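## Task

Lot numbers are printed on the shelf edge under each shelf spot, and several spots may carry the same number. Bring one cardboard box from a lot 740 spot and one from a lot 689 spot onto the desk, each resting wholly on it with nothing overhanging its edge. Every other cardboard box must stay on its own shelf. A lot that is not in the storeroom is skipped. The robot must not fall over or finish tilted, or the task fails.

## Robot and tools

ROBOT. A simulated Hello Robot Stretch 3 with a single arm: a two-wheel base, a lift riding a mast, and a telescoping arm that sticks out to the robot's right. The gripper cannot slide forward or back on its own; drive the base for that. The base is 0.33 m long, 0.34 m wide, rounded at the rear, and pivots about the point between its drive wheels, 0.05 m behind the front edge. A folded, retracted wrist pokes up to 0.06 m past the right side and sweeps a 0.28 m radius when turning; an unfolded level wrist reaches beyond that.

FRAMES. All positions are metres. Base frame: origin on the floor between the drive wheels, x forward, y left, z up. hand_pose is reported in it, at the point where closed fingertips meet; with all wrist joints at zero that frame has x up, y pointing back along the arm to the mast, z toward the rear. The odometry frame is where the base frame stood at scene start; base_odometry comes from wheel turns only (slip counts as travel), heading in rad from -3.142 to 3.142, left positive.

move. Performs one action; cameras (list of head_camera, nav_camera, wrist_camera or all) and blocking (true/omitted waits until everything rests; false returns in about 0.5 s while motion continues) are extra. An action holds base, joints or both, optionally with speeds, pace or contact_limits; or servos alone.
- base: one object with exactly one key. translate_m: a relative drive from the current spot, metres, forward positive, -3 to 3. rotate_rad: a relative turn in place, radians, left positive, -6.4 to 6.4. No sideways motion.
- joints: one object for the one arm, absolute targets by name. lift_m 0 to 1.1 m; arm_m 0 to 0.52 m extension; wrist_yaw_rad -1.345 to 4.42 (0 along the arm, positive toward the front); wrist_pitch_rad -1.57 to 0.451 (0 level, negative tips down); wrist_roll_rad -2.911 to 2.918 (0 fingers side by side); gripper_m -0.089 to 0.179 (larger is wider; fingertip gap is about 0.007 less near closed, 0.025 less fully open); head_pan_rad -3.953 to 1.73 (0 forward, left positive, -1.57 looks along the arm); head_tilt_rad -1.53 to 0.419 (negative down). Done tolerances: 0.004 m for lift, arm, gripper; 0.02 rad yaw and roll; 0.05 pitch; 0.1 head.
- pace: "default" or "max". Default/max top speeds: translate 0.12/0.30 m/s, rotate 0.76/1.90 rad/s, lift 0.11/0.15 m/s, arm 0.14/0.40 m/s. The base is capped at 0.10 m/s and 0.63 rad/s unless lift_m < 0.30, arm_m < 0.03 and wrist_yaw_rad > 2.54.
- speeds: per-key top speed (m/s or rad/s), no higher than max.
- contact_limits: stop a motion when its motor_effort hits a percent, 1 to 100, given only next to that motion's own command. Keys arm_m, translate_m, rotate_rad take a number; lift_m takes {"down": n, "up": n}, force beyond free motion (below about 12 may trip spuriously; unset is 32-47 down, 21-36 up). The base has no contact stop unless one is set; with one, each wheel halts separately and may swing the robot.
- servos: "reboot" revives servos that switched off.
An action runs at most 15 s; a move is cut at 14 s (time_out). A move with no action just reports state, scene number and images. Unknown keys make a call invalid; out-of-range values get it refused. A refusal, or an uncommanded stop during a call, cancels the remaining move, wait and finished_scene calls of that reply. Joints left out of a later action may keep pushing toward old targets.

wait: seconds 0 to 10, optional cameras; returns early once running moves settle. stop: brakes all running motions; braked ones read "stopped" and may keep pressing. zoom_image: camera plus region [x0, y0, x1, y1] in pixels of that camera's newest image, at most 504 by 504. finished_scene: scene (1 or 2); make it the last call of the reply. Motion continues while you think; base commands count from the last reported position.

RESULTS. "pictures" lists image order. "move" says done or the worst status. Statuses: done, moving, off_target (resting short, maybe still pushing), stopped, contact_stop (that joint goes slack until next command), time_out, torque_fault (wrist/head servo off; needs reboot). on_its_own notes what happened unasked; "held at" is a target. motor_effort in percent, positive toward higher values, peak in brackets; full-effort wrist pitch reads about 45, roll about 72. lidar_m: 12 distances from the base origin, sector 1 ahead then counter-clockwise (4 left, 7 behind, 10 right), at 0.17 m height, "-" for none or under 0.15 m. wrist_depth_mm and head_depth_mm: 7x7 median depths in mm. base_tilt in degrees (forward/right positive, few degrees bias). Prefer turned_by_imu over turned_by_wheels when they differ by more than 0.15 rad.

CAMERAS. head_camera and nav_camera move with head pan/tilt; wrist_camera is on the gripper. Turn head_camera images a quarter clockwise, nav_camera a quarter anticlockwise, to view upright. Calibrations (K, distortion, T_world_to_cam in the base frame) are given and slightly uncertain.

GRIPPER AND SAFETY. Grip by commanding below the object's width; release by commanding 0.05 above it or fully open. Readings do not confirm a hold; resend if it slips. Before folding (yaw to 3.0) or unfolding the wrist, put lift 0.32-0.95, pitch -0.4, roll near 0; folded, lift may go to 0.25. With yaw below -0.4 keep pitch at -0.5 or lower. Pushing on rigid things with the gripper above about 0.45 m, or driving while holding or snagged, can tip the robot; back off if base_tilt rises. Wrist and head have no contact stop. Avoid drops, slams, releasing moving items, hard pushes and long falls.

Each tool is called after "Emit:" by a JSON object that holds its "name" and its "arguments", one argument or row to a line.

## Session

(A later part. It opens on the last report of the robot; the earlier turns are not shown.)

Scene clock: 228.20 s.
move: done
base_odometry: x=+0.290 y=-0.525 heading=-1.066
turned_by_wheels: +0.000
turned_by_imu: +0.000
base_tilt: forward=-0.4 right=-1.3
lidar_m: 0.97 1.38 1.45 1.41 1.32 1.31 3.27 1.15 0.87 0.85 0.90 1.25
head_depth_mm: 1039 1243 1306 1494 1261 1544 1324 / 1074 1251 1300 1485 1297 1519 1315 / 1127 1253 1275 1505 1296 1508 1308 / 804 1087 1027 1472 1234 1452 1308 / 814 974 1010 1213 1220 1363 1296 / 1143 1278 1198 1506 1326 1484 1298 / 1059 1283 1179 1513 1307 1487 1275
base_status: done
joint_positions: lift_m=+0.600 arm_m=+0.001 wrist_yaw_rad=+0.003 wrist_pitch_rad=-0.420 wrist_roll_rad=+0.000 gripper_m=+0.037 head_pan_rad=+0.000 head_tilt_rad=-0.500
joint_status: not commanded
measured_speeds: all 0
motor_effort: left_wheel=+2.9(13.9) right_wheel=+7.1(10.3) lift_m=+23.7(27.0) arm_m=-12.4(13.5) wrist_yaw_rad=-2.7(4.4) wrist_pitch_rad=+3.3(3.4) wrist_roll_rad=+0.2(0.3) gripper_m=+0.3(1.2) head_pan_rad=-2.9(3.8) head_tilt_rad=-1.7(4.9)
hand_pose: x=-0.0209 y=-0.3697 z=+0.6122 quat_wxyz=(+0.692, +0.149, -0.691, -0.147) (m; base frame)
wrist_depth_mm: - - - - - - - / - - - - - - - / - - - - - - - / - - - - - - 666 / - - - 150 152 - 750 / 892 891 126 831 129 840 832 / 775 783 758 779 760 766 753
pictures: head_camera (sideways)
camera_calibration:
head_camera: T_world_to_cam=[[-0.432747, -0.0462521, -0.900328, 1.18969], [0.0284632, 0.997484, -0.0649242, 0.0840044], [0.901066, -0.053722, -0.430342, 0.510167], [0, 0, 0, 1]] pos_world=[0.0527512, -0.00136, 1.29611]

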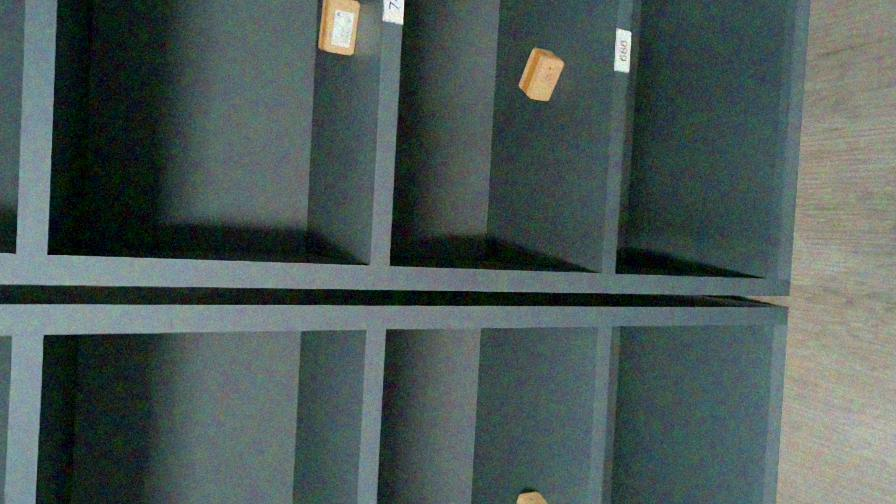

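Emit:
{"name": "zoom_image", "arguments": {
  "camera": "head_camera",
  "region": [595, 20, 655, 80]
}}

Emit:
{"name": "move", "arguments": {
  "joints": {"head_pan_rad": 0.4, "head_tilt_rad": -0.5},
  "cameras": ["head_camera", "nav_camera"]
}}

Emit:
{"name": "move", "arguments": {
  "joints": {"head_pan_rad": -0.4, "head_tilt_rad": -0.6},
  "cameras": ["head_camera", "nav_camera"]
}}

Scaled by 8.400 from the camera's 896x504 image, which has a finer 1280x720 frame.

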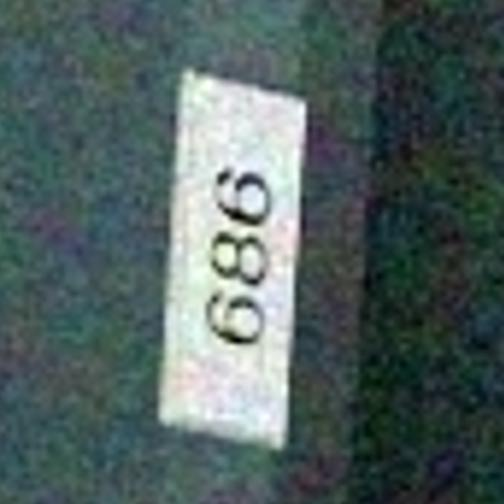

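Scene clock: 234.60 s.
move: done
base_odometry: x=+0.290 y=-0.525 heading=-1.066
turned_by_wheels: +0.000
turned_by_imu: +0.000
base_tilt: forward=-0.3 right=-1.2
lidar_m: 0.97 1.38 1.45 1.41 1.32 1.31 3.28 1.15 0.87 0.85 0.89 1.25
head_depth_mm: 843 948 899 978 1163 1480 1278 / 1081 1276 1292 1465 1197 1255 1285 / 1197 1334 1272 1546 1345 1512 1302 / 1253 1409 1390 1613 1379 1505 1300 / 1313 1485 1380 1684 1738 1539 1296 / 1296 1419 1440 1574 1703 1577 1293 / 1141 1230 1308 1441 1797 1565 1282
base_status: not commanded
joint_positions: lift_m=+0.600 arm_m=+0.001 wrist_yaw_rad=+0.003 wrist_pitch_rad=-0.420 wrist_roll_rad=+0.000 gripper_m=+0.037 head_pan_rad=+0.405 head_tilt_rad=-0.500
joint_status: all done
measured_speeds: all 0
motor_effort: left_wheel=+2.8(3.6) right_wheel=+6.8(7.6) lift_m=+24.0(24.9) arm_m=-11.8(12.7) wrist_yaw_rad=-2.7(3.7) wrist_pitch_rad=+3.4(3.4) wrist_roll_rad=+0.0(0.3) gripper_m=+0.7(0.9) head_pan_rad=+2.1(4.1) head_tilt_rad=-0.9(3.0)
hand_pose: x=-0.0209 y=-0.3697 z=+0.6122 quat_wxyz=(+0.692, +0.149, -0.691, -0.147) (m; base frame)
wrist_depth_mm: - - - - - - - / - - - - - - - / - - - - - - - / - - - - - - 675 / - - - 150 152 - 753 / 891 885 126 841 128 851 843 / 780 782 756 768 751 763 759
pictures: head_camera (sideways), nav_camera (sideways)
camera_calibration:
head_camera: T_world_to_cam=[[-0.379415, -0.213222, -0.900322, 1.18936], [-0.367313, 0.927827, -0.0649424, 0.0863895], [0.849191, 0.30606, -0.430351, 0.510506], [0, 0, 0, 1]] pos_world=[0.0494762, 0.0171978, 1.29611]
nav_camera: T_world_to_cam=[[0.412778, 0.195703, 0.889559, -1.11706], [0.409824, -0.912104, 0.0104938, 0.0340391], [0.813424, 0.360231, -0.456701, 0.542638], [0, 0, 0, 1]] pos_world=[0.00575147, 0.054183, 1.24115]

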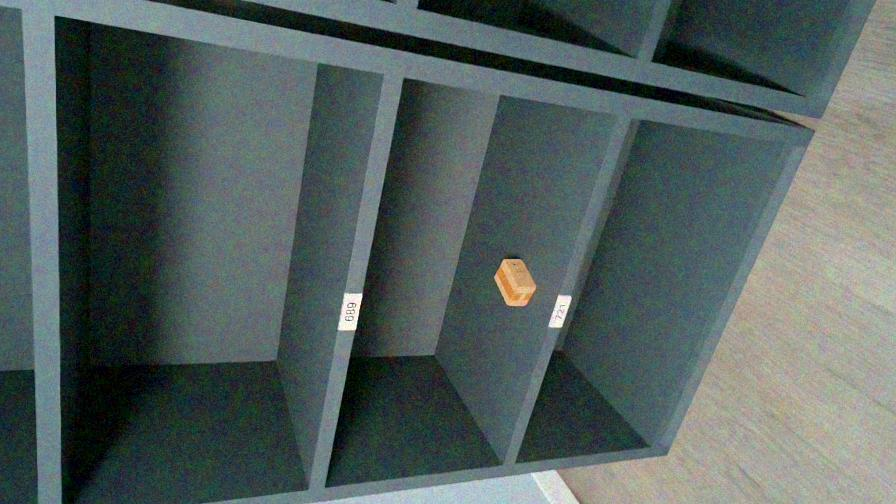

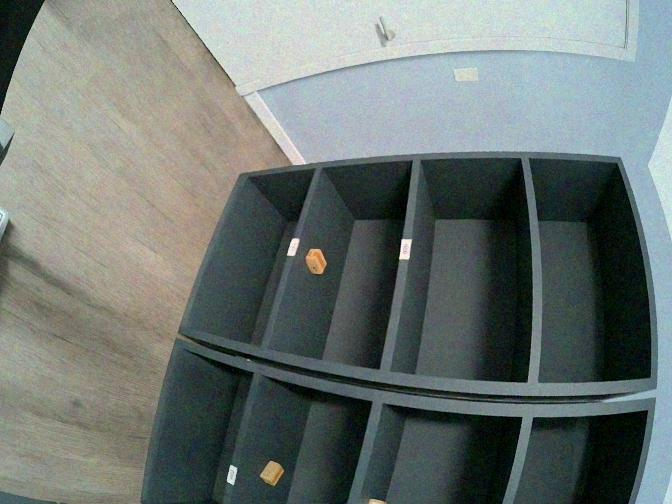

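Scene clock: 235.60 s.
move: done
base_odometry: x=+0.290 y=-0.525 heading=-1.066
turned_by_wheels: +0.000
turned_by_imu: +0.000
base_tilt: forward=-0.3 right=-1.2
lidar_m: 0.97 1.38 1.45 1.41 1.32 1.31 3.27 1.15 0.87 0.85 0.90 1.25
head_depth_mm: 1025 1101 1183 1272 1332 1388 1247 / 1192 1260 1289 1405 1546 1488 1247 / 1298 1402 1527 1472 1693 1485 1238 / 1252 1361 1531 1462 1685 1478 1230 / 1199 1300 1465 1370 1669 1432 1221 / 1163 1259 1096 1433 1597 1409 1217 / 1128 1206 1071 1412 1192 1354 1209
base_status: not commanded
joint_positions: lift_m=+0.600 arm_m=+0.001 wrist_yaw_rad=+0.003 wrist_pitch_rad=-0.420 wrist_roll_rad=+0.000 gripper_m=+0.037 head_pan_rad=-0.416 head_tilt_rad=-0.599
joint_status: all done
measured_speeds: all 0
motor_effort: left_wheel=+2.7(3.4) right_wheel=+7.4(7.5) lift_m=+24.9(25.1) arm_m=-12.0(12.6) wrist_yaw_rad=-3.4(4.0) wrist_pitch_rad=+3.2(3.3) wrist_roll_rad=+0.1(0.3) gripper_m=+0.4(1.0) head_pan_rad=-0.1(4.8) head_tilt_rad=-5.4(8.2)
hand_pose: x=-0.0209 y=-0.3697 z=+0.6122 quat_wxyz=(+0.692, +0.149, -0.691, -0.147) (m; base frame)
wrist_depth_mm: - - - - - - - / - - - - - - - / - - - - - - - / - - - - - - 682 / - - - 149 152 - 751 / 908 881 126 828 128 851 833 / 779 780 746 774 744 755 756
pictures: head_camera (sideways), nav_camera (sideways)
camera_calibration:
head_camera: T_world_to_cam=[[-0.493955, 0.167801, -0.853142, 1.12851], [0.423463, 0.903396, -0.0674928, 0.0848999], [0.7594, -0.394612, -0.517295, 0.624211], [0, 0, 0, 1]] pos_world=[0.0474563, -0.0197421, 1.29141]
nav_camera: T_world_to_cam=[[0.502731, -0.203728, 0.840093, -1.0531], [-0.388182, -0.921541, 0.00881776, 0.0410508], [0.772383, -0.330542, -0.542371, 0.654381], [0, 0, 0, 1]] pos_world=[0.0399275, 0.039585, 1.23926]

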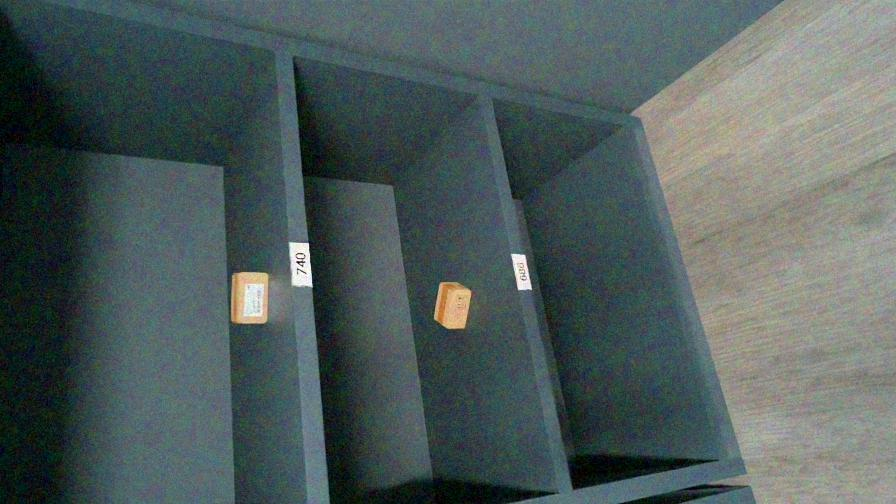

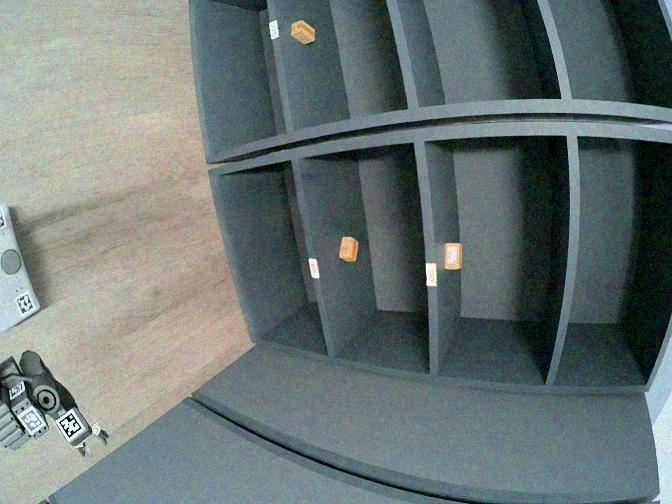

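Emit:
{"name": "zoom_image", "arguments": {
  "camera": "head_camera",
  "region": [490, 240, 550, 300]
}}

Scaled by 8.400 from the camera's 896x504 image, which has a finer 1280x720 frame.

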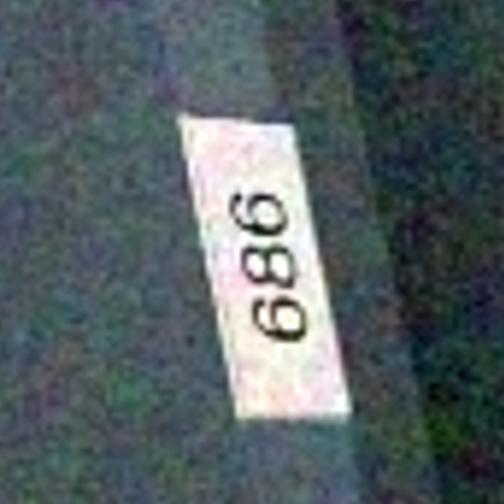

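Emit:
{"name": "move", "arguments": {
  "base": {"translate_m": 0.3},
  "joints": {"head_pan_rad": -1.57, "head_tilt_rad": -0.4}
}}

Emit:
{"name": "move", "arguments": {
  "base": {"rotate_rad": 1.5708},
  "cameras": ["head_camera", "nav_camera", "wrist_camera"]
}}

Scene clock: 259.67 s.
move: done
base_odometry: x=+0.435 y=-0.788 heading=-1.066
turned_by_wheels: +0.000
turned_by_imu: +0.000
base_tilt: forward=-0.3 right=-1.1
lidar_m: 0.67 1.19 1.18 1.40 1.33 1.52 3.57 1.17 0.89 0.86 0.91 1.15
head_depth_mm: 708 753 804 861 932 1007 1094 / 711 756 808 863 933 1010 1107 / 713 761 810 868 937 1020 1113 / 717 763 813 875 945 1029 1123 / 720 765 817 878 945 1027 1125 / 736 776 826 893 963 1049 1152 / 725 771 825 887 956 1044 1140
base_status: done
joint_positions: lift_m=+0.600 arm_m=+0.001 wrist_yaw_rad=+0.003 wrist_pitch_rad=-0.420 wrist_roll_rad=+0.000 gripper_m=+0.037 head_pan_rad=-1.570 head_tilt_rad=-0.400
joint_status: all done
measured_speeds: all 0
motor_effort: left_wheel=+3.2(12.2) right_wheel=+7.1(11.2) lift_m=+26.6(26.6) arm_m=-10.8(12.3) wrist_yaw_rad=-3.9(5.1) wrist_pitch_rad=+3.2(3.3) wrist_roll_rad=+0.0(0.3) gripper_m=+0.2(1.0) head_pan_rad=+3.7(5.3) head_tilt_rad=+4.9(11.3)
hand_pose: x=-0.0209 y=-0.3697 z=+0.6122 quat_wxyz=(+0.692, +0.149, -0.691, -0.147) (m; base frame)
wrist_depth_mm: - - - - - - - / - - - - - - - / - - - - - - - / - - - - - - - / - - - 150 151 - - / 833 883 126 835 129 857 854 / 762 765 753 774 751 756 763
pictures: none

Scene clock: 263.27 s.
move: done
base_odometry: x=+0.435 y=-0.788 heading=+0.504
turned_by_wheels: +1.570
turned_by_imu: +1.545
base_tilt: forward=-0.3 right=-1.3
lidar_m: 1.40 1.33 1.52 3.58 1.19 0.89 0.87 0.91 1.16 0.68 1.18 1.19
head_depth_mm: 642 993 1064 961 1228 1035 931 / 656 999 1062 951 1230 1067 927 / 671 995 1065 935 1234 1054 922 / 561 845 1049 793 1154 1016 915 / 561 598 640 690 745 810 887 / 566 1003 1074 902 1237 1043 1207 / 639 1011 1084 887 1238 1033 1209
base_status: done
joint_positions: lift_m=+0.600 arm_m=+0.001 wrist_yaw_rad=+0.003 wrist_pitch_rad=-0.420 wrist_roll_rad=+0.000 gripper_m=+0.037 head_pan_rad=-1.570 head_tilt_rad=-0.400
joint_status: not commanded
measured_speeds: all 0
motor_effort: left_wheel=-8.3(12.4) right_wheel=+10.0(12.4) lift_m=+26.5(27.5) arm_m=-13.7(14.2) wrist_yaw_rad=-2.8(4.3) wrist_pitch_rad=+3.2(3.4) wrist_roll_rad=+0.2(0.3) gripper_m=+0.7(0.9) head_pan_rad=+3.5(3.9) head_tilt_rad=+4.7(5.4)
hand_pose: x=-0.0209 y=-0.3697 z=+0.6122 quat_wxyz=(+0.692, +0.149, -0.691, -0.147) (m; base frame)
wrist_depth_mm: - - - - - - - / - - - - - - 559 / - - - - - - - / - - - - - - - / - - 578 152 153 - - / - - 126 - 126 - - / 777 776 732 743 722 - -
pictures: head_camera (sideways), nav_camera (sideways), wrist_camera
camera_calibration:
head_camera: T_world_to_cam=[[-0.0466169, 0.340019, -0.939262, 1.23813], [0.99751, -0.0339668, -0.0618041, 0.0739809], [-0.0529183, -0.939805, -0.337589, 0.395327], [0, 0, 0, 1]] pos_world=[0.00484118, -0.0469451, 1.30096]
nav_camera: T_world_to_cam=[[0.0173743, -0.364737, 0.930949, -1.16863], [-0.99979, -0.016484, 0.0122008, 0.0404289], [0.0108957, -0.930965, -0.364946, 0.428153], [0, 0, 0, 1]] pos_world=[0.0560594, -0.0269785, 1.24369]
wrist_camera: T_world_to_cam=[[-0.998897, -0.0394479, -0.025453, -0.0132428], [-0.00229651, 0.582578, -0.812772, 0.745494], [0.0468905, -0.811817, -0.582026, 0.223338], [0, 0, 0, 1]] pos_world=[-0.0219886, -0.253521, 0.735567]

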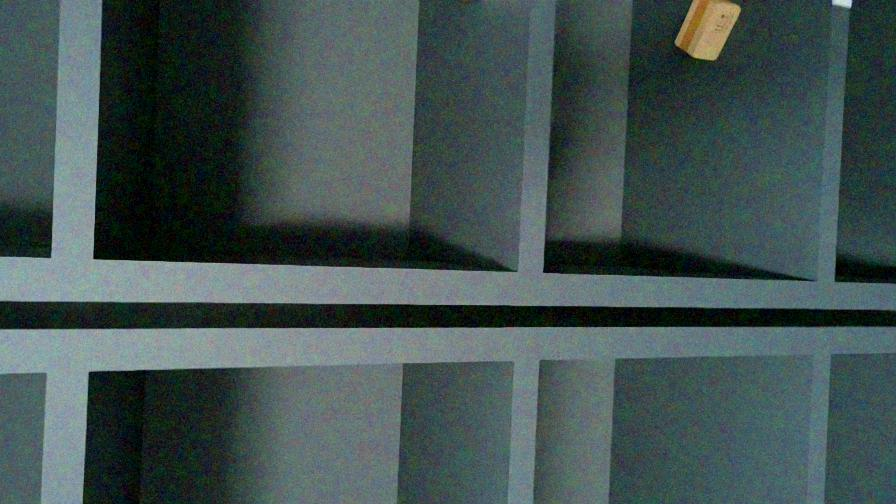

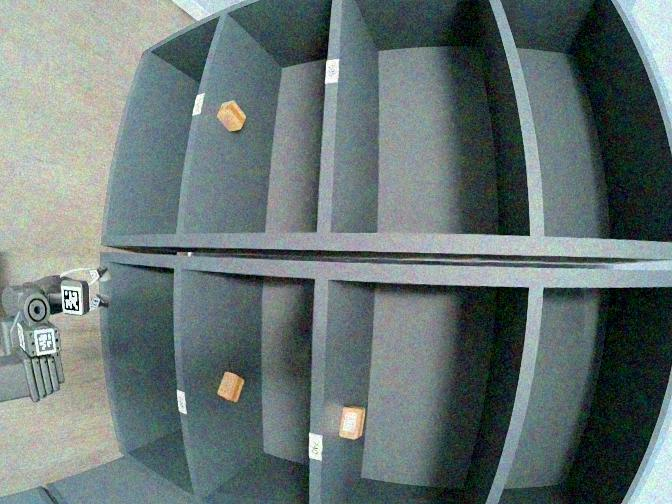

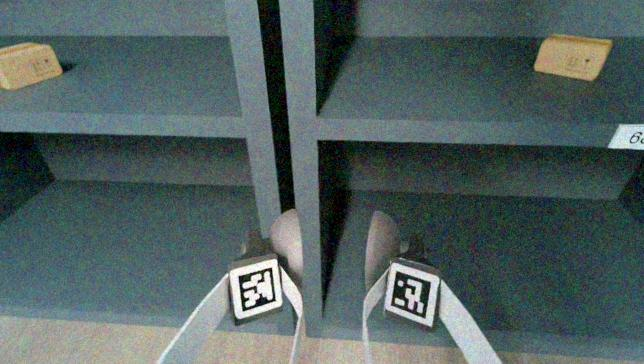

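Emit:
{"name": "move", "arguments": {
  "base": {"translate_m": -0.41},
  "joints": {"lift_m": 1.02, "head_tilt_rad": -0.3},
  "cameras": ["head_camera", "wrist_camera"]
}}

Scene clock: 282.67 s.
move: done
base_odometry: x=+0.077 y=-0.986 heading=+0.504
turned_by_wheels: +0.000
turned_by_imu: +0.000
base_tilt: forward=-0.2 right=-1.3
lidar_m: 1.80 1.66 1.80 1.58 0.63 0.47 0.46 0.48 0.68 1.11 0.79 1.53
head_depth_mm: 946 743 1036 1078 796 - - / 949 762 1039 1083 783 1201 - / 954 786 1041 1078 774 - - / 954 802 1043 1083 766 - - / 956 683 1048 1085 761 1192 915 / 958 706 1054 1084 754 1183 909 / 963 727 1047 1082 800 1125 908
base_status: done
joint_positions: lift_m=+1.020 arm_m=+0.001 wrist_yaw_rad=+0.003 wrist_pitch_rad=-0.420 wrist_roll_rad=+0.000 gripper_m=+0.037 head_pan_rad=-1.570 head_tilt_rad=-0.298
joint_status: all done
measured_speeds: all 0
motor_effort: left_wheel=-5.1(11.9) right_wheel=-6.6(9.9) lift_m=+29.4(33.5) arm_m=-12.1(13.3) wrist_yaw_rad=-3.2(4.4) wrist_pitch_rad=+3.2(3.4) wrist_roll_rad=+0.1(0.3) gripper_m=+0.4(1.0) head_pan_rad=+2.7(3.8) head_tilt_rad=-1.6(6.8)
hand_pose: x=-0.0209 y=-0.3697 z=+1.0323 quat_wxyz=(+0.692, +0.148, -0.691, -0.147) (m; base frame)
wrist_depth_mm: - - - 527 - - - / - - - - - - - / - - - 444 - - - / - - - - - 976 - / - - - 153 152 830 - / 744 - 126 - 126 715 591 / - - - - - 672 -
pictures: head_camera (sideways), wrist_camera
camera_calibration:
head_camera: T_world_to_cam=[[-0.0464464, 0.242828, -0.968957, 1.27691], [0.997523, -0.0400153, -0.0578439, 0.0688315], [-0.0528193, -0.969244, -0.240368, 0.268754], [0, 0, 0, 1]] pos_world=[0.00484198, -0.0468267, 1.30585]
wrist_camera: T_world_to_cam=[[-0.998897, -0.039455, -0.0254448, -0.00256376], [-0.00229694, 0.582398, -0.812901, 1.08696], [0.046892, -0.811946, -0.581846, 0.467548], [0, 0, 0, 1]] pos_world=[-0.0219886, -0.253521, 1.15557]

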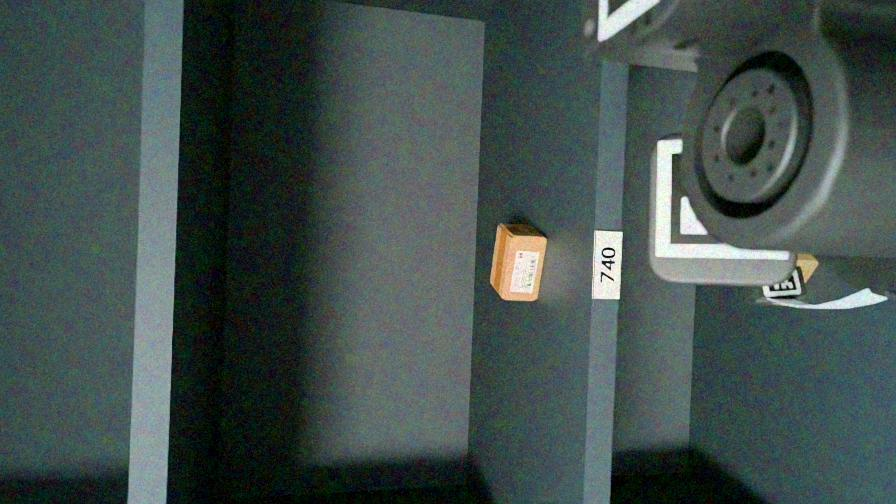

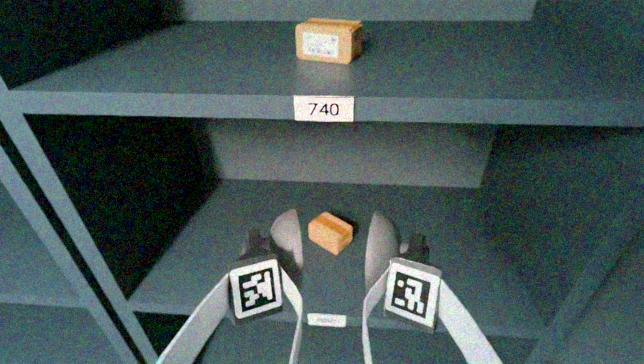

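Emit:
{"name": "move", "arguments": {
  "base": {"translate_m": 0.012},
  "joints": {"lift_m": 0.985, "wrist_pitch_rad": -0.2, "gripper_m": 0.16, "arm_m": 0.2},
  "cameras": ["head_camera", "wrist_camera"]
}}

Scene clock: 333.83 s.
move: done
base_odometry: x=+0.087 y=-0.980 heading=+0.504
turned_by_wheels: +0.000
turned_by_imu: +0.000
base_tilt: forward=-0.1 right=-1.2
lidar_m: 1.80 1.64 1.79 1.62 0.64 0.49 0.47 0.49 0.70 1.11 0.79 1.52
head_depth_mm: 948 756 1042 1077 - 1117 933 / 949 782 1037 1078 301 288 927 / 953 799 1040 1082 303 314 922 / 952 681 1049 1083 325 315 915 / 955 697 1049 1087 755 1185 914 / 953 718 1048 1087 796 1181 907 / 959 741 1052 1083 792 1126 904
base_status: done
joint_positions: lift_m=+0.985 arm_m=+0.200 wrist_yaw_rad=+0.003 wrist_pitch_rad=-0.222 wrist_roll_rad=+0.000 gripper_m=+0.160 head_pan_rad=-1.570 head_tilt_rad=-0.300
joint_status: all done
measured_speeds: all 0
motor_effort: left_wheel=+5.5(9.0) right_wheel=+5.4(8.8) lift_m=+25.4(27.7) arm_m=+13.7(15.3) wrist_yaw_rad=-1.6(4.8) wrist_pitch_rad=+3.7(5.8) wrist_roll_rad=+0.0(0.3) gripper_m=+0.8(83.8) head_pan_rad=+2.3(3.2) head_tilt_rad=-2.8(3.9)
hand_pose: x=-0.0208 y=-0.5896 z=+1.0437 quat_wxyz=(+0.703, +0.080, -0.702, -0.078) (m; base frame)
wrist_depth_mm: - 618 - - - - 564 / - 667 - - - - 599 / - - - 373 - - - / - - - 377 - - - / - 145 - - - - - / - 125 - - - 135 - / 112 - - - - - 109
pictures: head_camera (sideways), wrist_camera
camera_calibration:
head_camera: T_world_to_cam=[[-0.0464777, 0.245044, -0.968397, 1.27618], [0.997517, -0.039972, -0.0579898, 0.0690188], [-0.0529188, -0.968688, -0.242578, 0.271648], [0, 0, 0, 1]] pos_world=[0.0048416, -0.0468184, 1.30574]
wrist_camera: T_world_to_cam=[[-0.998879, -0.043847, -0.0178274, -0.0214016], [-0.00180047, 0.411566, -0.911378, 1.22634], [0.0472984, -0.910325, -0.411184, 0.0596169], [0, 0, 0, 1]] pos_world=[-0.0219894, -0.451387, 1.14179]

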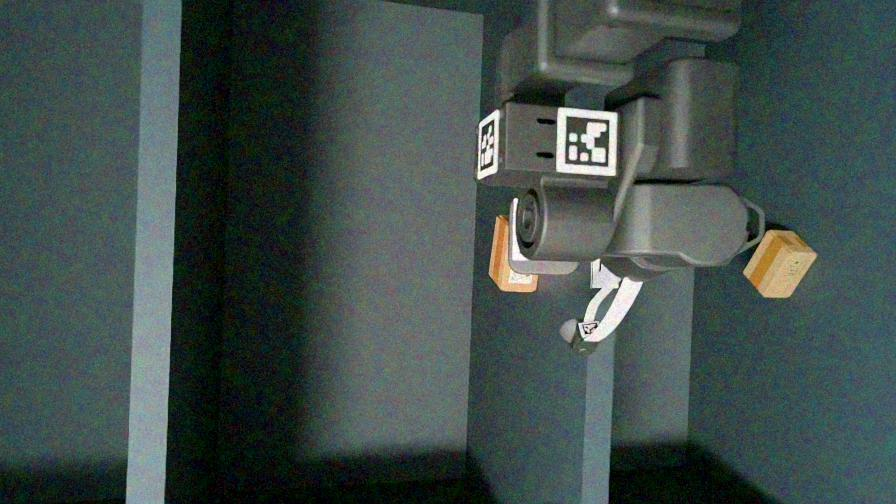

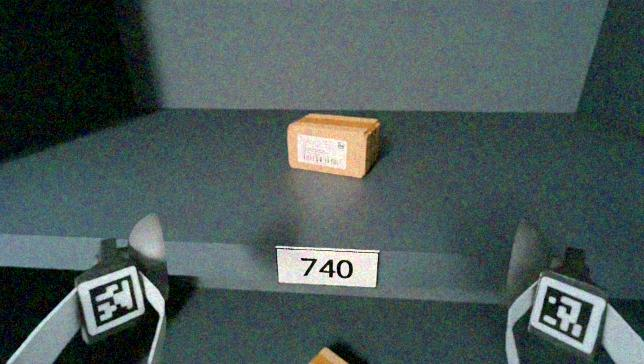

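Emit:
{"name": "move", "arguments": {
  "joints": {"lift_m": 0.970, "arm_m": 0.34},
  "cameras": ["wrist_camera"]
}}

Scene clock: 372.23 s.
move: done
base_odometry: x=+0.087 y=-0.980 heading=+0.504
turned_by_wheels: +0.000
turned_by_imu: +0.000
base_tilt: forward=-0.3 right=-1.1
lidar_m: 1.79 1.65 1.79 1.62 0.65 0.48 0.47 0.50 0.70 1.11 0.79 1.52
head_depth_mm: 946 758 1041 1076 350 1123 931 / 949 779 1039 1077 423 1191 924 / 954 797 1043 475 438 1192 918 / 954 678 1046 1081 458 1194 919 / 954 696 1045 1086 708 1190 912 / 957 718 1049 1090 796 1175 905 / 963 740 1049 1085 792 1125 904
base_status: not commanded
joint_positions: lift_m=+0.970 arm_m=+0.340 wrist_yaw_rad=+0.003 wrist_pitch_rad=-0.222 wrist_roll_rad=+0.000 gripper_m=+0.160 head_pan_rad=-1.570 head_tilt_rad=-0.300
joint_status: all done
measured_speeds: all 0
motor_effort: left_wheel=+5.7(5.9) right_wheel=+5.7(6.2) lift_m=+24.2(27.7) arm_m=+12.2(15.6) wrist_yaw_rad=-3.0(4.3) wrist_pitch_rad=+3.6(3.7) wrist_roll_rad=+0.0(0.3) gripper_m=+0.4(1.1) head_pan_rad=+1.9(2.8) head_tilt_rad=-1.3(2.6)
hand_pose: x=-0.0208 y=-0.7296 z=+1.0288 quat_wxyz=(+0.703, +0.079, -0.702, -0.078) (m; base frame)
wrist_depth_mm: 502 - - - - - - / 529 - - - - - - / - - - 276 - - - / - - - 235 234 - - / - 145 - 242 - - - / - 125 - - - 135 - / 112 - - - - - 109
pictures: wrist_camera
camera_calibration:
wrist_camera: T_world_to_cam=[[-0.998879, -0.0438503, -0.0178113, -0.0278259], [-0.00179967, 0.411242, -0.911524, 1.27035], [0.0472954, -0.910471, -0.41086, -0.0744063], [0, 0, 0, 1]] pos_world=[-0.0219894, -0.591387, 1.12689]

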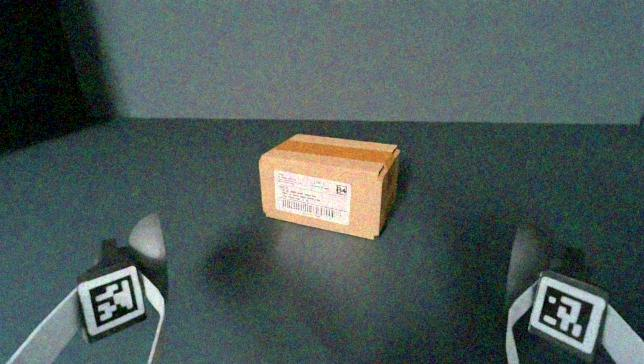

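Emit:
{"name": "move", "arguments": {
  "joints": {"arm_m": 0.432},
  "cameras": ["wrist_camera"]
}}

Emit:
{"name": "move", "arguments": {
  "joints": {"gripper_m": 0.05},
  "cameras": ["wrist_camera"]
}}

Scene clock: 394.40 s.
move: done
base_odometry: x=+0.087 y=-0.980 heading=+0.504
turned_by_wheels: +0.000
turned_by_imu: +0.000
base_tilt: forward=-0.2 right=-1.1
lidar_m: 1.79 1.65 1.79 1.62 0.65 0.48 0.47 0.49 0.70 1.11 0.79 1.52
head_depth_mm: 946 757 1038 1073 309 1116 901 / 948 781 1039 1071 354 1191 927 / 954 801 1039 527 676 1184 916 / 952 680 1048 1044 675 1196 914 / 957 698 1049 1084 755 1186 911 / 956 717 1053 1084 802 1185 905 / 959 743 1049 1087 794 1126 907
base_status: not commanded
joint_positions: lift_m=+0.970 arm_m=+0.432 wrist_yaw_rad=+0.003 wrist_pitch_rad=-0.222 wrist_roll_rad=+0.000 gripper_m=+0.160 head_pan_rad=-1.570 head_tilt_rad=-0.300
joint_status: all done
measured_speeds: all 0
motor_effort: left_wheel=+5.2(6.2) right_wheel=+5.6(6.3) lift_m=+27.4(27.7) arm_m=+13.3(15.5) wrist_yaw_rad=-3.5(4.0) wrist_pitch_rad=+3.5(3.7) wrist_roll_rad=-0.2(0.3) gripper_m=+0.3(1.1) head_pan_rad=+1.9(2.7) head_tilt_rad=-0.4(1.5)
hand_pose: x=-0.0208 y=-0.8216 z=+1.0288 quat_wxyz=(+0.703, +0.079, -0.702, -0.078) (m; base frame)
wrist_depth_mm: - - - - - - - / 448 - - - - - - / - - - - - - - / - - - 191 - - - / - 144 160 160 160 - - / - 125 170 153 140 135 - / 112 - - 158 147 - 109
pictures: wrist_camera
camera_calibration:
wrist_camera: T_world_to_cam=[[-0.998879, -0.0438503, -0.0178113, -0.0318601], [-0.00179967, 0.411242, -0.911524, 1.30819], [0.0472954, -0.910471, -0.41086, -0.15817], [0, 0, 0, 1]] pos_world=[-0.0219894, -0.683387, 1.12689]

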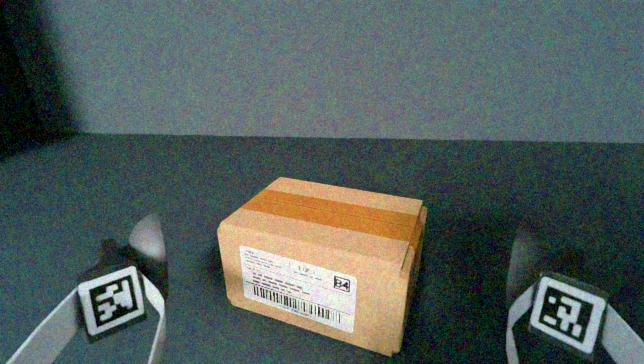

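Scene clock: 396.03 s.
move: done
base_odometry: x=+0.087 y=-0.980 heading=+0.504
turned_by_wheels: +0.000
turned_by_imu: +0.000
base_tilt: forward=-0.2 right=-1.3
lidar_m: 1.79 1.65 1.79 1.62 0.64 0.49 0.47 0.49 0.70 1.11 0.79 1.51
head_depth_mm: 947 760 1039 1076 309 1126 902 / 943 778 1043 1075 354 1191 924 / 947 801 1043 527 676 1189 920 / 956 676 1044 1042 675 1200 915 / 952 697 1046 1088 756 1190 912 / 954 718 1053 1091 795 1182 908 / 961 742 1047 1084 793 1129 906
base_status: not commanded
joint_positions: lift_m=+0.970 arm_m=+0.432 wrist_yaw_rad=+0.003 wrist_pitch_rad=-0.222 wrist_roll_rad=+0.000 gripper_m=+0.051 head_pan_rad=-1.570 head_tilt_rad=-0.300
joint_status: all done
measured_speeds: all 0
motor_effort: left_wheel=+5.7(6.0) right_wheel=+5.5(6.2) lift_m=+28.7(29.1) arm_m=+11.1(13.6) wrist_yaw_rad=-1.5(3.9) wrist_pitch_rad=+3.5(3.7) wrist_roll_rad=+0.1(0.3) gripper_m=-13.7(84.9) head_pan_rad=+1.5(2.5) head_tilt_rad=+0.4(1.2)
hand_pose: x=-0.0208 y=-0.8216 z=+1.0289 quat_wxyz=(+0.703, +0.079, -0.702, -0.078) (m; base frame)
wrist_depth_mm: - - - - - - - / 448 - - - - - - / - - - - - - - / - - - 190 - - - / - - 154 160 152 - - / - - 148 157 138 - - / - - - - 151 105 -
pictures: wrist_camera
camera_calibration:
wrist_camera: T_world_to_cam=[[-0.998879, -0.0438578, -0.0178032, -0.0318744], [-0.00180148, 0.411075, -0.9116, 1.30816], [0.0472992, -0.910546, -0.410693, -0.158409], [0, 0, 0, 1]] pos_world=[-0.0219894, -0.683386, 1.12689]

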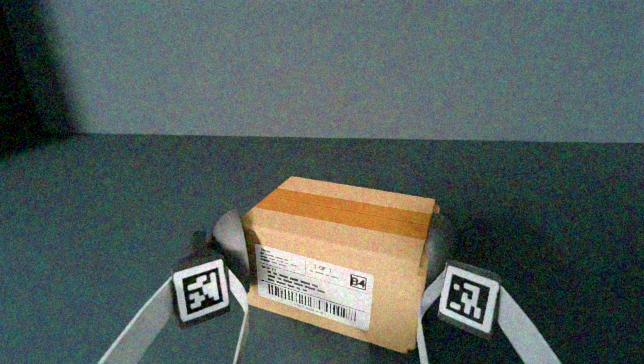

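Emit:
{"name": "move", "arguments": {
  "joints": {"gripper_m": 0.03}
}}

Emit:
{"name": "move", "arguments": {
  "joints": {"lift_m": 1.02},
  "speeds": {"lift_m": 0.05},
  "cameras": ["wrist_camera"]
}}

Scene clock: 405.67 s.
move: done
base_odometry: x=+0.087 y=-0.980 heading=+0.504
turned_by_wheels: +0.000
turned_by_imu: +0.000
base_tilt: forward=-0.3 right=-1.3
lidar_m: 1.79 1.64 1.79 1.61 0.64 0.48 0.47 0.49 0.70 1.11 0.79 1.52
head_depth_mm: 948 761 1035 1080 309 1122 904 / 949 780 1041 1069 354 1189 929 / 948 797 1044 528 676 1192 922 / 951 677 1045 1044 675 1195 913 / 957 699 1045 1088 755 1184 913 / 956 719 1044 1090 799 1173 908 / 960 743 1048 1084 791 1129 904
base_status: not commanded
joint_positions: lift_m=+0.970 arm_m=+0.432 wrist_yaw_rad=+0.003 wrist_pitch_rad=-0.222 wrist_roll_rad=+0.000 gripper_m=+0.031 head_pan_rad=-1.570 head_tilt_rad=-0.300
joint_status: all done
measured_speeds: all 0
motor_effort: left_wheel=+5.7(5.9) right_wheel=+5.3(6.1) lift_m=+31.0(31.1) arm_m=+7.9(9.2) wrist_yaw_rad=-2.9(4.2) wrist_pitch_rad=+3.6(3.6) wrist_roll_rad=-0.1(0.3) gripper_m=-18.3(86.0) head_pan_rad=+2.0(2.1) head_tilt_rad=-0.3(1.1)
hand_pose: x=-0.0208 y=-0.8216 z=+1.0289 quat_wxyz=(+0.703, +0.079, -0.702, -0.078) (m; base frame)
wrist_depth_mm: - - - - - - - / 445 - - - - - - / - - - - - - - / - - - 190 - - - / - - 154 160 152 - - / - - 133 157 133 - - / - - - 159 151 109 -
pictures: none

Scene clock: 407.20 s.
move: done
base_odometry: x=+0.087 y=-0.980 heading=+0.504
turned_by_wheels: +0.000
turned_by_imu: +0.000
base_tilt: forward=-0.2 right=-1.1
lidar_m: 1.79 1.65 1.79 1.62 0.64 0.49 0.47 0.50 0.70 1.11 0.79 1.52
head_depth_mm: 945 758 1038 1072 734 1118 931 / 951 780 1045 405 774 1191 925 / 951 799 1034 507 771 1197 920 / 954 678 1046 529 714 1202 916 / 953 699 1047 1083 755 1184 907 / 959 719 1049 1088 797 1178 904 / 962 742 1045 1083 793 1129 904
base_status: not commanded
joint_positions: lift_m=+1.020 arm_m=+0.432 wrist_yaw_rad=+0.002 wrist_pitch_rad=-0.225 wrist_roll_rad=+0.000 gripper_m=+0.031 head_pan_rad=-1.570 head_tilt_rad=-0.300
joint_status: all done
measured_speeds: all 0
motor_effort: left_wheel=+5.4(5.7) right_wheel=+4.7(5.9) lift_m=+31.2(33.3) arm_m=+6.5(8.3) wrist_yaw_rad=-2.9(4.1) wrist_pitch_rad=+4.0(4.2) wrist_roll_rad=-0.2(0.3) gripper_m=-18.5(19.0) head_pan_rad=+1.8(2.1) head_tilt_rad=+1.3(1.9)
hand_pose: x=-0.0209 y=-0.8214 z=+1.0782 quat_wxyz=(+0.703, +0.080, -0.702, -0.079) (m; base frame)
wrist_depth_mm: - - - - - - - / 445 - - - - - - / 477 - - - - - - / - - - 192 - - - / - - 155 161 152 - - / - - 133 157 135 - - / - - - 159 151 109 -
pictures: wrist_camera
camera_calibration:
wrist_camera: T_world_to_cam=[[-0.998898, -0.0433996, -0.0178565, -0.030618], [-0.00169717, 0.413655, -0.910432, 1.3539], [0.0468988, -0.909399, -0.413273, -0.13428], [0, 0, 0, 1]] pos_world=[-0.0219889, -0.68349, 1.17659]

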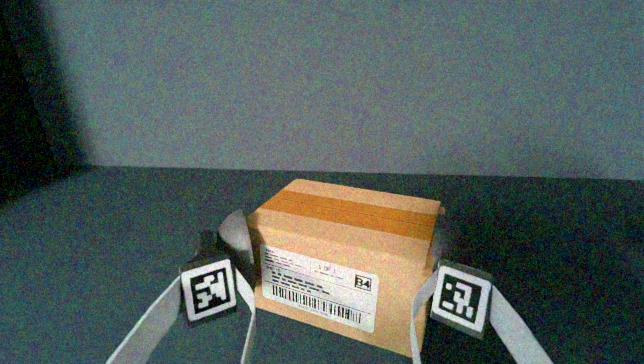

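Emit:
{"name": "move", "arguments": {
  "joints": {"arm_m": 0.05},
  "speeds": {"arm_m": 0.25},
  "cameras": ["wrist_camera"]
}}

Emit:
{"name": "move", "arguments": {
  "base": {"translate_m": 0.6},
  "joints": {"head_pan_rad": 0.0, "head_tilt_rad": -0.4, "lift_m": 0.9},
  "cameras": ["nav_camera"]
}}

Emit:
{"name": "move", "arguments": {
  "base": {"rotate_rad": 1.5708},
  "joints": {"head_pan_rad": -0.8, "head_tilt_rad": -0.5},
  "cameras": ["nav_camera", "head_camera", "wrist_camera"]
}}

Scene clock: 450.57 s.
move: done
base_odometry: x=+0.087 y=-0.980 heading=+0.504
turned_by_wheels: +0.000
turned_by_imu: +0.000
base_tilt: forward=-0.3 right=-1.1
lidar_m: 1.79 1.65 1.79 1.62 0.64 0.48 0.47 0.50 0.70 1.11 0.79 1.52
head_depth_mm: 947 756 1038 1075 - - - / 949 778 1041 1080 - - - / 953 801 1044 1080 831 - - / 952 678 1043 1080 822 - - / 953 696 1045 1085 710 1132 913 / 959 717 1050 1086 800 1177 905 / 959 738 1046 1079 793 1125 902
base_status: not commanded
joint_positions: lift_m=+1.020 arm_m=+0.050 wrist_yaw_rad=+0.002 wrist_pitch_rad=-0.226 wrist_roll_rad=+0.000 gripper_m=+0.031 head_pan_rad=-1.570 head_tilt_rad=-0.300
joint_status: all done
measured_speeds: all 0
motor_effort: left_wheel=+5.6(5.9) right_wheel=+4.5(6.1) lift_m=+30.3(31.6) arm_m=-12.8(15.5) wrist_yaw_rad=-2.8(3.8) wrist_pitch_rad=+4.3(4.4) wrist_roll_rad=-0.1(0.3) gripper_m=-18.3(18.9) head_pan_rad=+1.5(1.9) head_tilt_rad=+2.1(3.2)
hand_pose: x=-0.0209 y=-0.4393 z=+1.0779 quat_wxyz=(+0.703, +0.081, -0.702, -0.079) (m; base frame)
wrist_depth_mm: - 747 - - - - - / - 812 - - - - - / - - - - - - - / - - - 192 - - - / - - 156 161 152 - - / - - 133 157 135 - - / - - - 160 150 109 -
pictures: wrist_camera
camera_calibration:
wrist_camera: T_world_to_cam=[[-0.998898, -0.0433783, -0.0179029, -0.0139803], [-0.00169671, 0.414635, -0.909986, 1.19556], [0.0468968, -0.908953, -0.414252, 0.214355], [0, 0, 0, 1]] pos_world=[-0.0219889, -0.301491, 1.17649]

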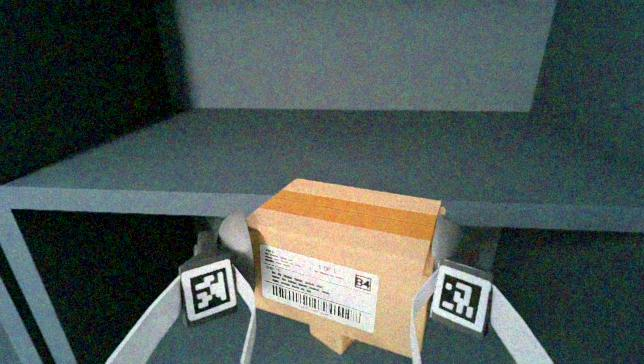

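Scene clock: 457.70 s.
move: done
base_odometry: x=+0.612 y=-0.690 heading=+0.504
turned_by_wheels: +0.000
turned_by_imu: +0.000
base_tilt: forward=-0.2 right=-1.2
lidar_m: 1.20 1.20 1.18 3.57 1.46 1.10 1.07 1.12 0.70 0.69 1.05 1.03
head_depth_mm: 992 1050 1122 1207 1319 1437 1424 / 991 1055 1131 1207 1303 1425 1421 / 993 1058 1125 1220 1313 1428 1412 / 998 1057 1133 1212 1311 1430 1400 / 1001 1063 1135 1220 1313 1430 1397 / 1004 1066 1134 1223 1324 1442 1386 / 1007 1064 1130 1220 1329 1450 1388
base_status: done
joint_positions: lift_m=+0.900 arm_m=+0.050 wrist_yaw_rad=+0.002 wrist_pitch_rad=-0.226 wrist_roll_rad=+0.000 gripper_m=+0.031 head_pan_rad=+0.000 head_tilt_rad=-0.400
joint_status: all done
measured_speeds: all 0
motor_effort: left_wheel=+5.6(9.8) right_wheel=+4.4(12.4) lift_m=+25.0(28.2) arm_m=-10.6(13.9) wrist_yaw_rad=-2.6(3.7) wrist_pitch_rad=+4.3(4.4) wrist_roll_rad=+0.1(0.3) gripper_m=-18.8(19.1) head_pan_rad=-2.6(5.8) head_tilt_rad=-4.6(6.7)
hand_pose: x=-0.0210 y=-0.4393 z=+0.9579 quat_wxyz=(+0.703, +0.081, -0.702, -0.079) (m; base frame)
wrist_depth_mm: - - - - - - - / 404 - - - - - - / - - - - - - - / - - - 192 - - - / - - 156 160 152 - - / - - 133 157 135 - 687 / - - - 159 151 109 -
pictures: nav_camera (sideways)
camera_calibration:
nav_camera: T_world_to_cam=[[0.364958, 0.0170455, 0.930868, -1.17063], [0.0156239, -0.999804, 0.0121823, 0.0341772], [0.930893, 0.0100978, -0.365152, 0.422842], [0, 0, 0, 1]] pos_world=[0.033076, 0.0498547, 1.24369]

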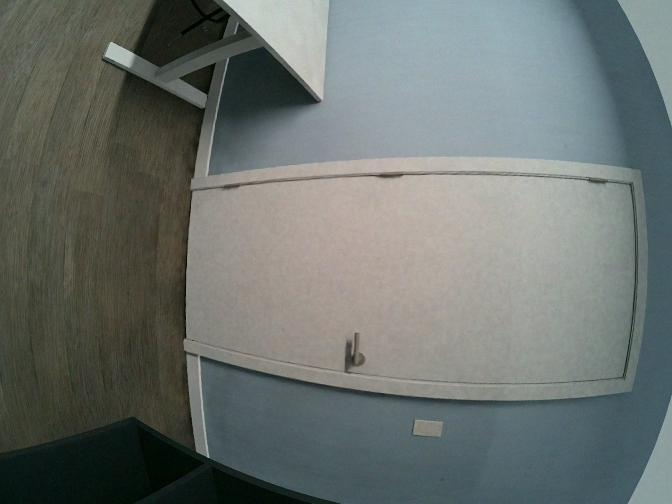

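Scene clock: 461.30 s.
move: done
base_odometry: x=+0.612 y=-0.690 heading=+2.075
turned_by_wheels: +1.570
turned_by_imu: +1.546
base_tilt: forward=-0.4 right=-1.2
lidar_m: 3.54 1.48 1.10 1.06 1.12 1.17 0.69 1.07 1.03 1.20 1.22 1.18
head_depth_mm: 1112 1168 1249 1315 1399 1474 1326 / 1200 1270 1355 1455 1553 1589 1321 / 1304 1395 1497 1549 1740 1597 1307 / 1429 1543 1671 1415 1889 1578 1304 / 1584 1724 1838 1311 1489 1532 1300 / 1772 1957 2006 1293 1808 1581 1285 / 2029 2263 2141 1281 1870 1569 1285
base_status: done
joint_positions: lift_m=+0.900 arm_m=+0.050 wrist_yaw_rad=+0.002 wrist_pitch_rad=-0.226 wrist_roll_rad=+0.000 gripper_m=+0.031 head_pan_rad=-0.801 head_tilt_rad=-0.503
joint_status: all done
measured_speeds: all 0
motor_effort: left_wheel=-9.1(12.7) right_wheel=+10.1(12.8) lift_m=+25.2(25.7) arm_m=-12.6(13.9) wrist_yaw_rad=-1.8(3.9) wrist_pitch_rad=+4.3(4.4) wrist_roll_rad=+0.0(0.3) gripper_m=-18.1(19.0) head_pan_rad=+2.9(4.5) head_tilt_rad=+3.8(7.0)
hand_pose: x=-0.0211 y=-0.4393 z=+0.9579 quat_wxyz=(+0.703, +0.080, -0.702, -0.079) (m; base frame)
wrist_depth_mm: - - - - - 786 - / - - - - - 840 - / - - - - - 883 - / - - - 192 - 951 - / - - 157 160 152 - - / - - 133 157 135 - - / - - - - 155 - -
pictures: head_camera (sideways), nav_camera (sideways), wrist_camera
camera_calibration:
head_camera: T_world_to_cam=[[-0.336378, 0.280257, -0.899058, 1.18738], [0.735651, 0.674228, -0.0650678, 0.0798595], [0.587935, -0.68328, -0.432967, 0.515499], [0, 0, 0, 1]] pos_world=[0.0375788, -0.0343836, 1.29591]
nav_camera: T_world_to_cam=[[0.331838, -0.317569, 0.888276, -1.11487], [-0.705882, -0.708252, 0.0104914, 0.0408249], [0.625791, -0.630499, -0.459191, 0.546954], [0, 0, 0, 1]] pos_world=[0.0564939, 0.0197205, 1.24104]
wrist_camera: T_world_to_cam=[[-0.998917, -0.0429325, -0.0179229, -0.0160729], [-0.00149385, 0.414645, -0.909982, 1.08637], [0.0464994, -0.90897, -0.41426, 0.164643], [0, 0, 0, 1]] pos_world=[-0.0220885, -0.301491, 1.05649]

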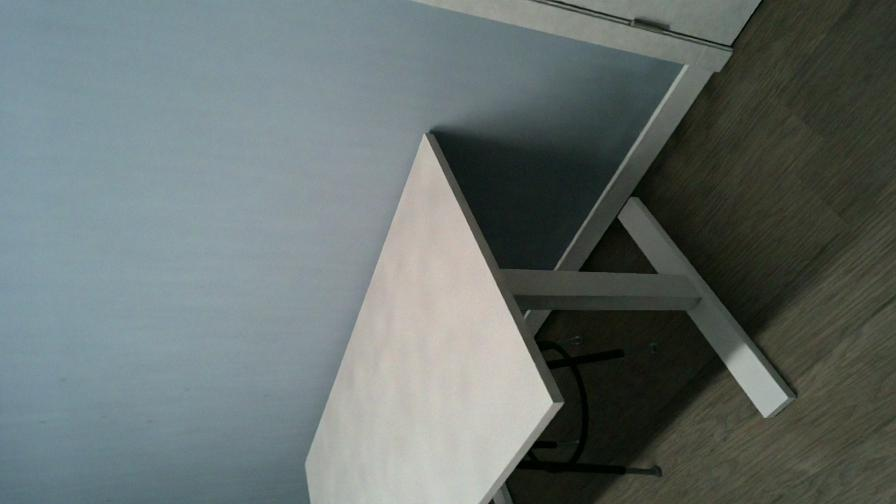

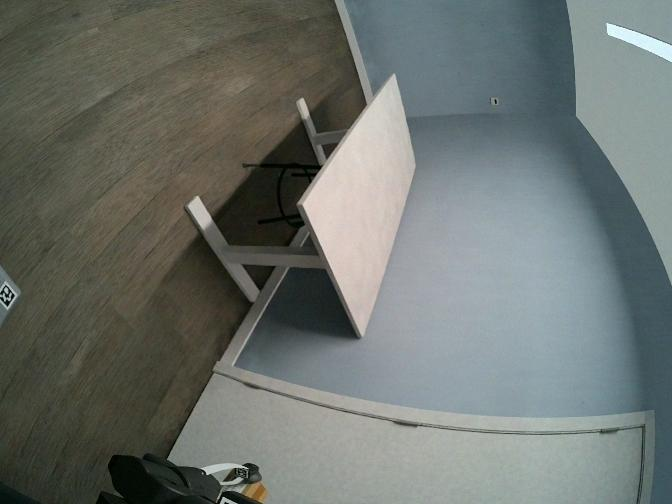

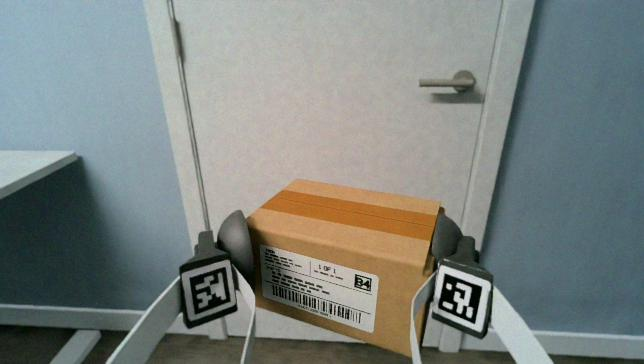

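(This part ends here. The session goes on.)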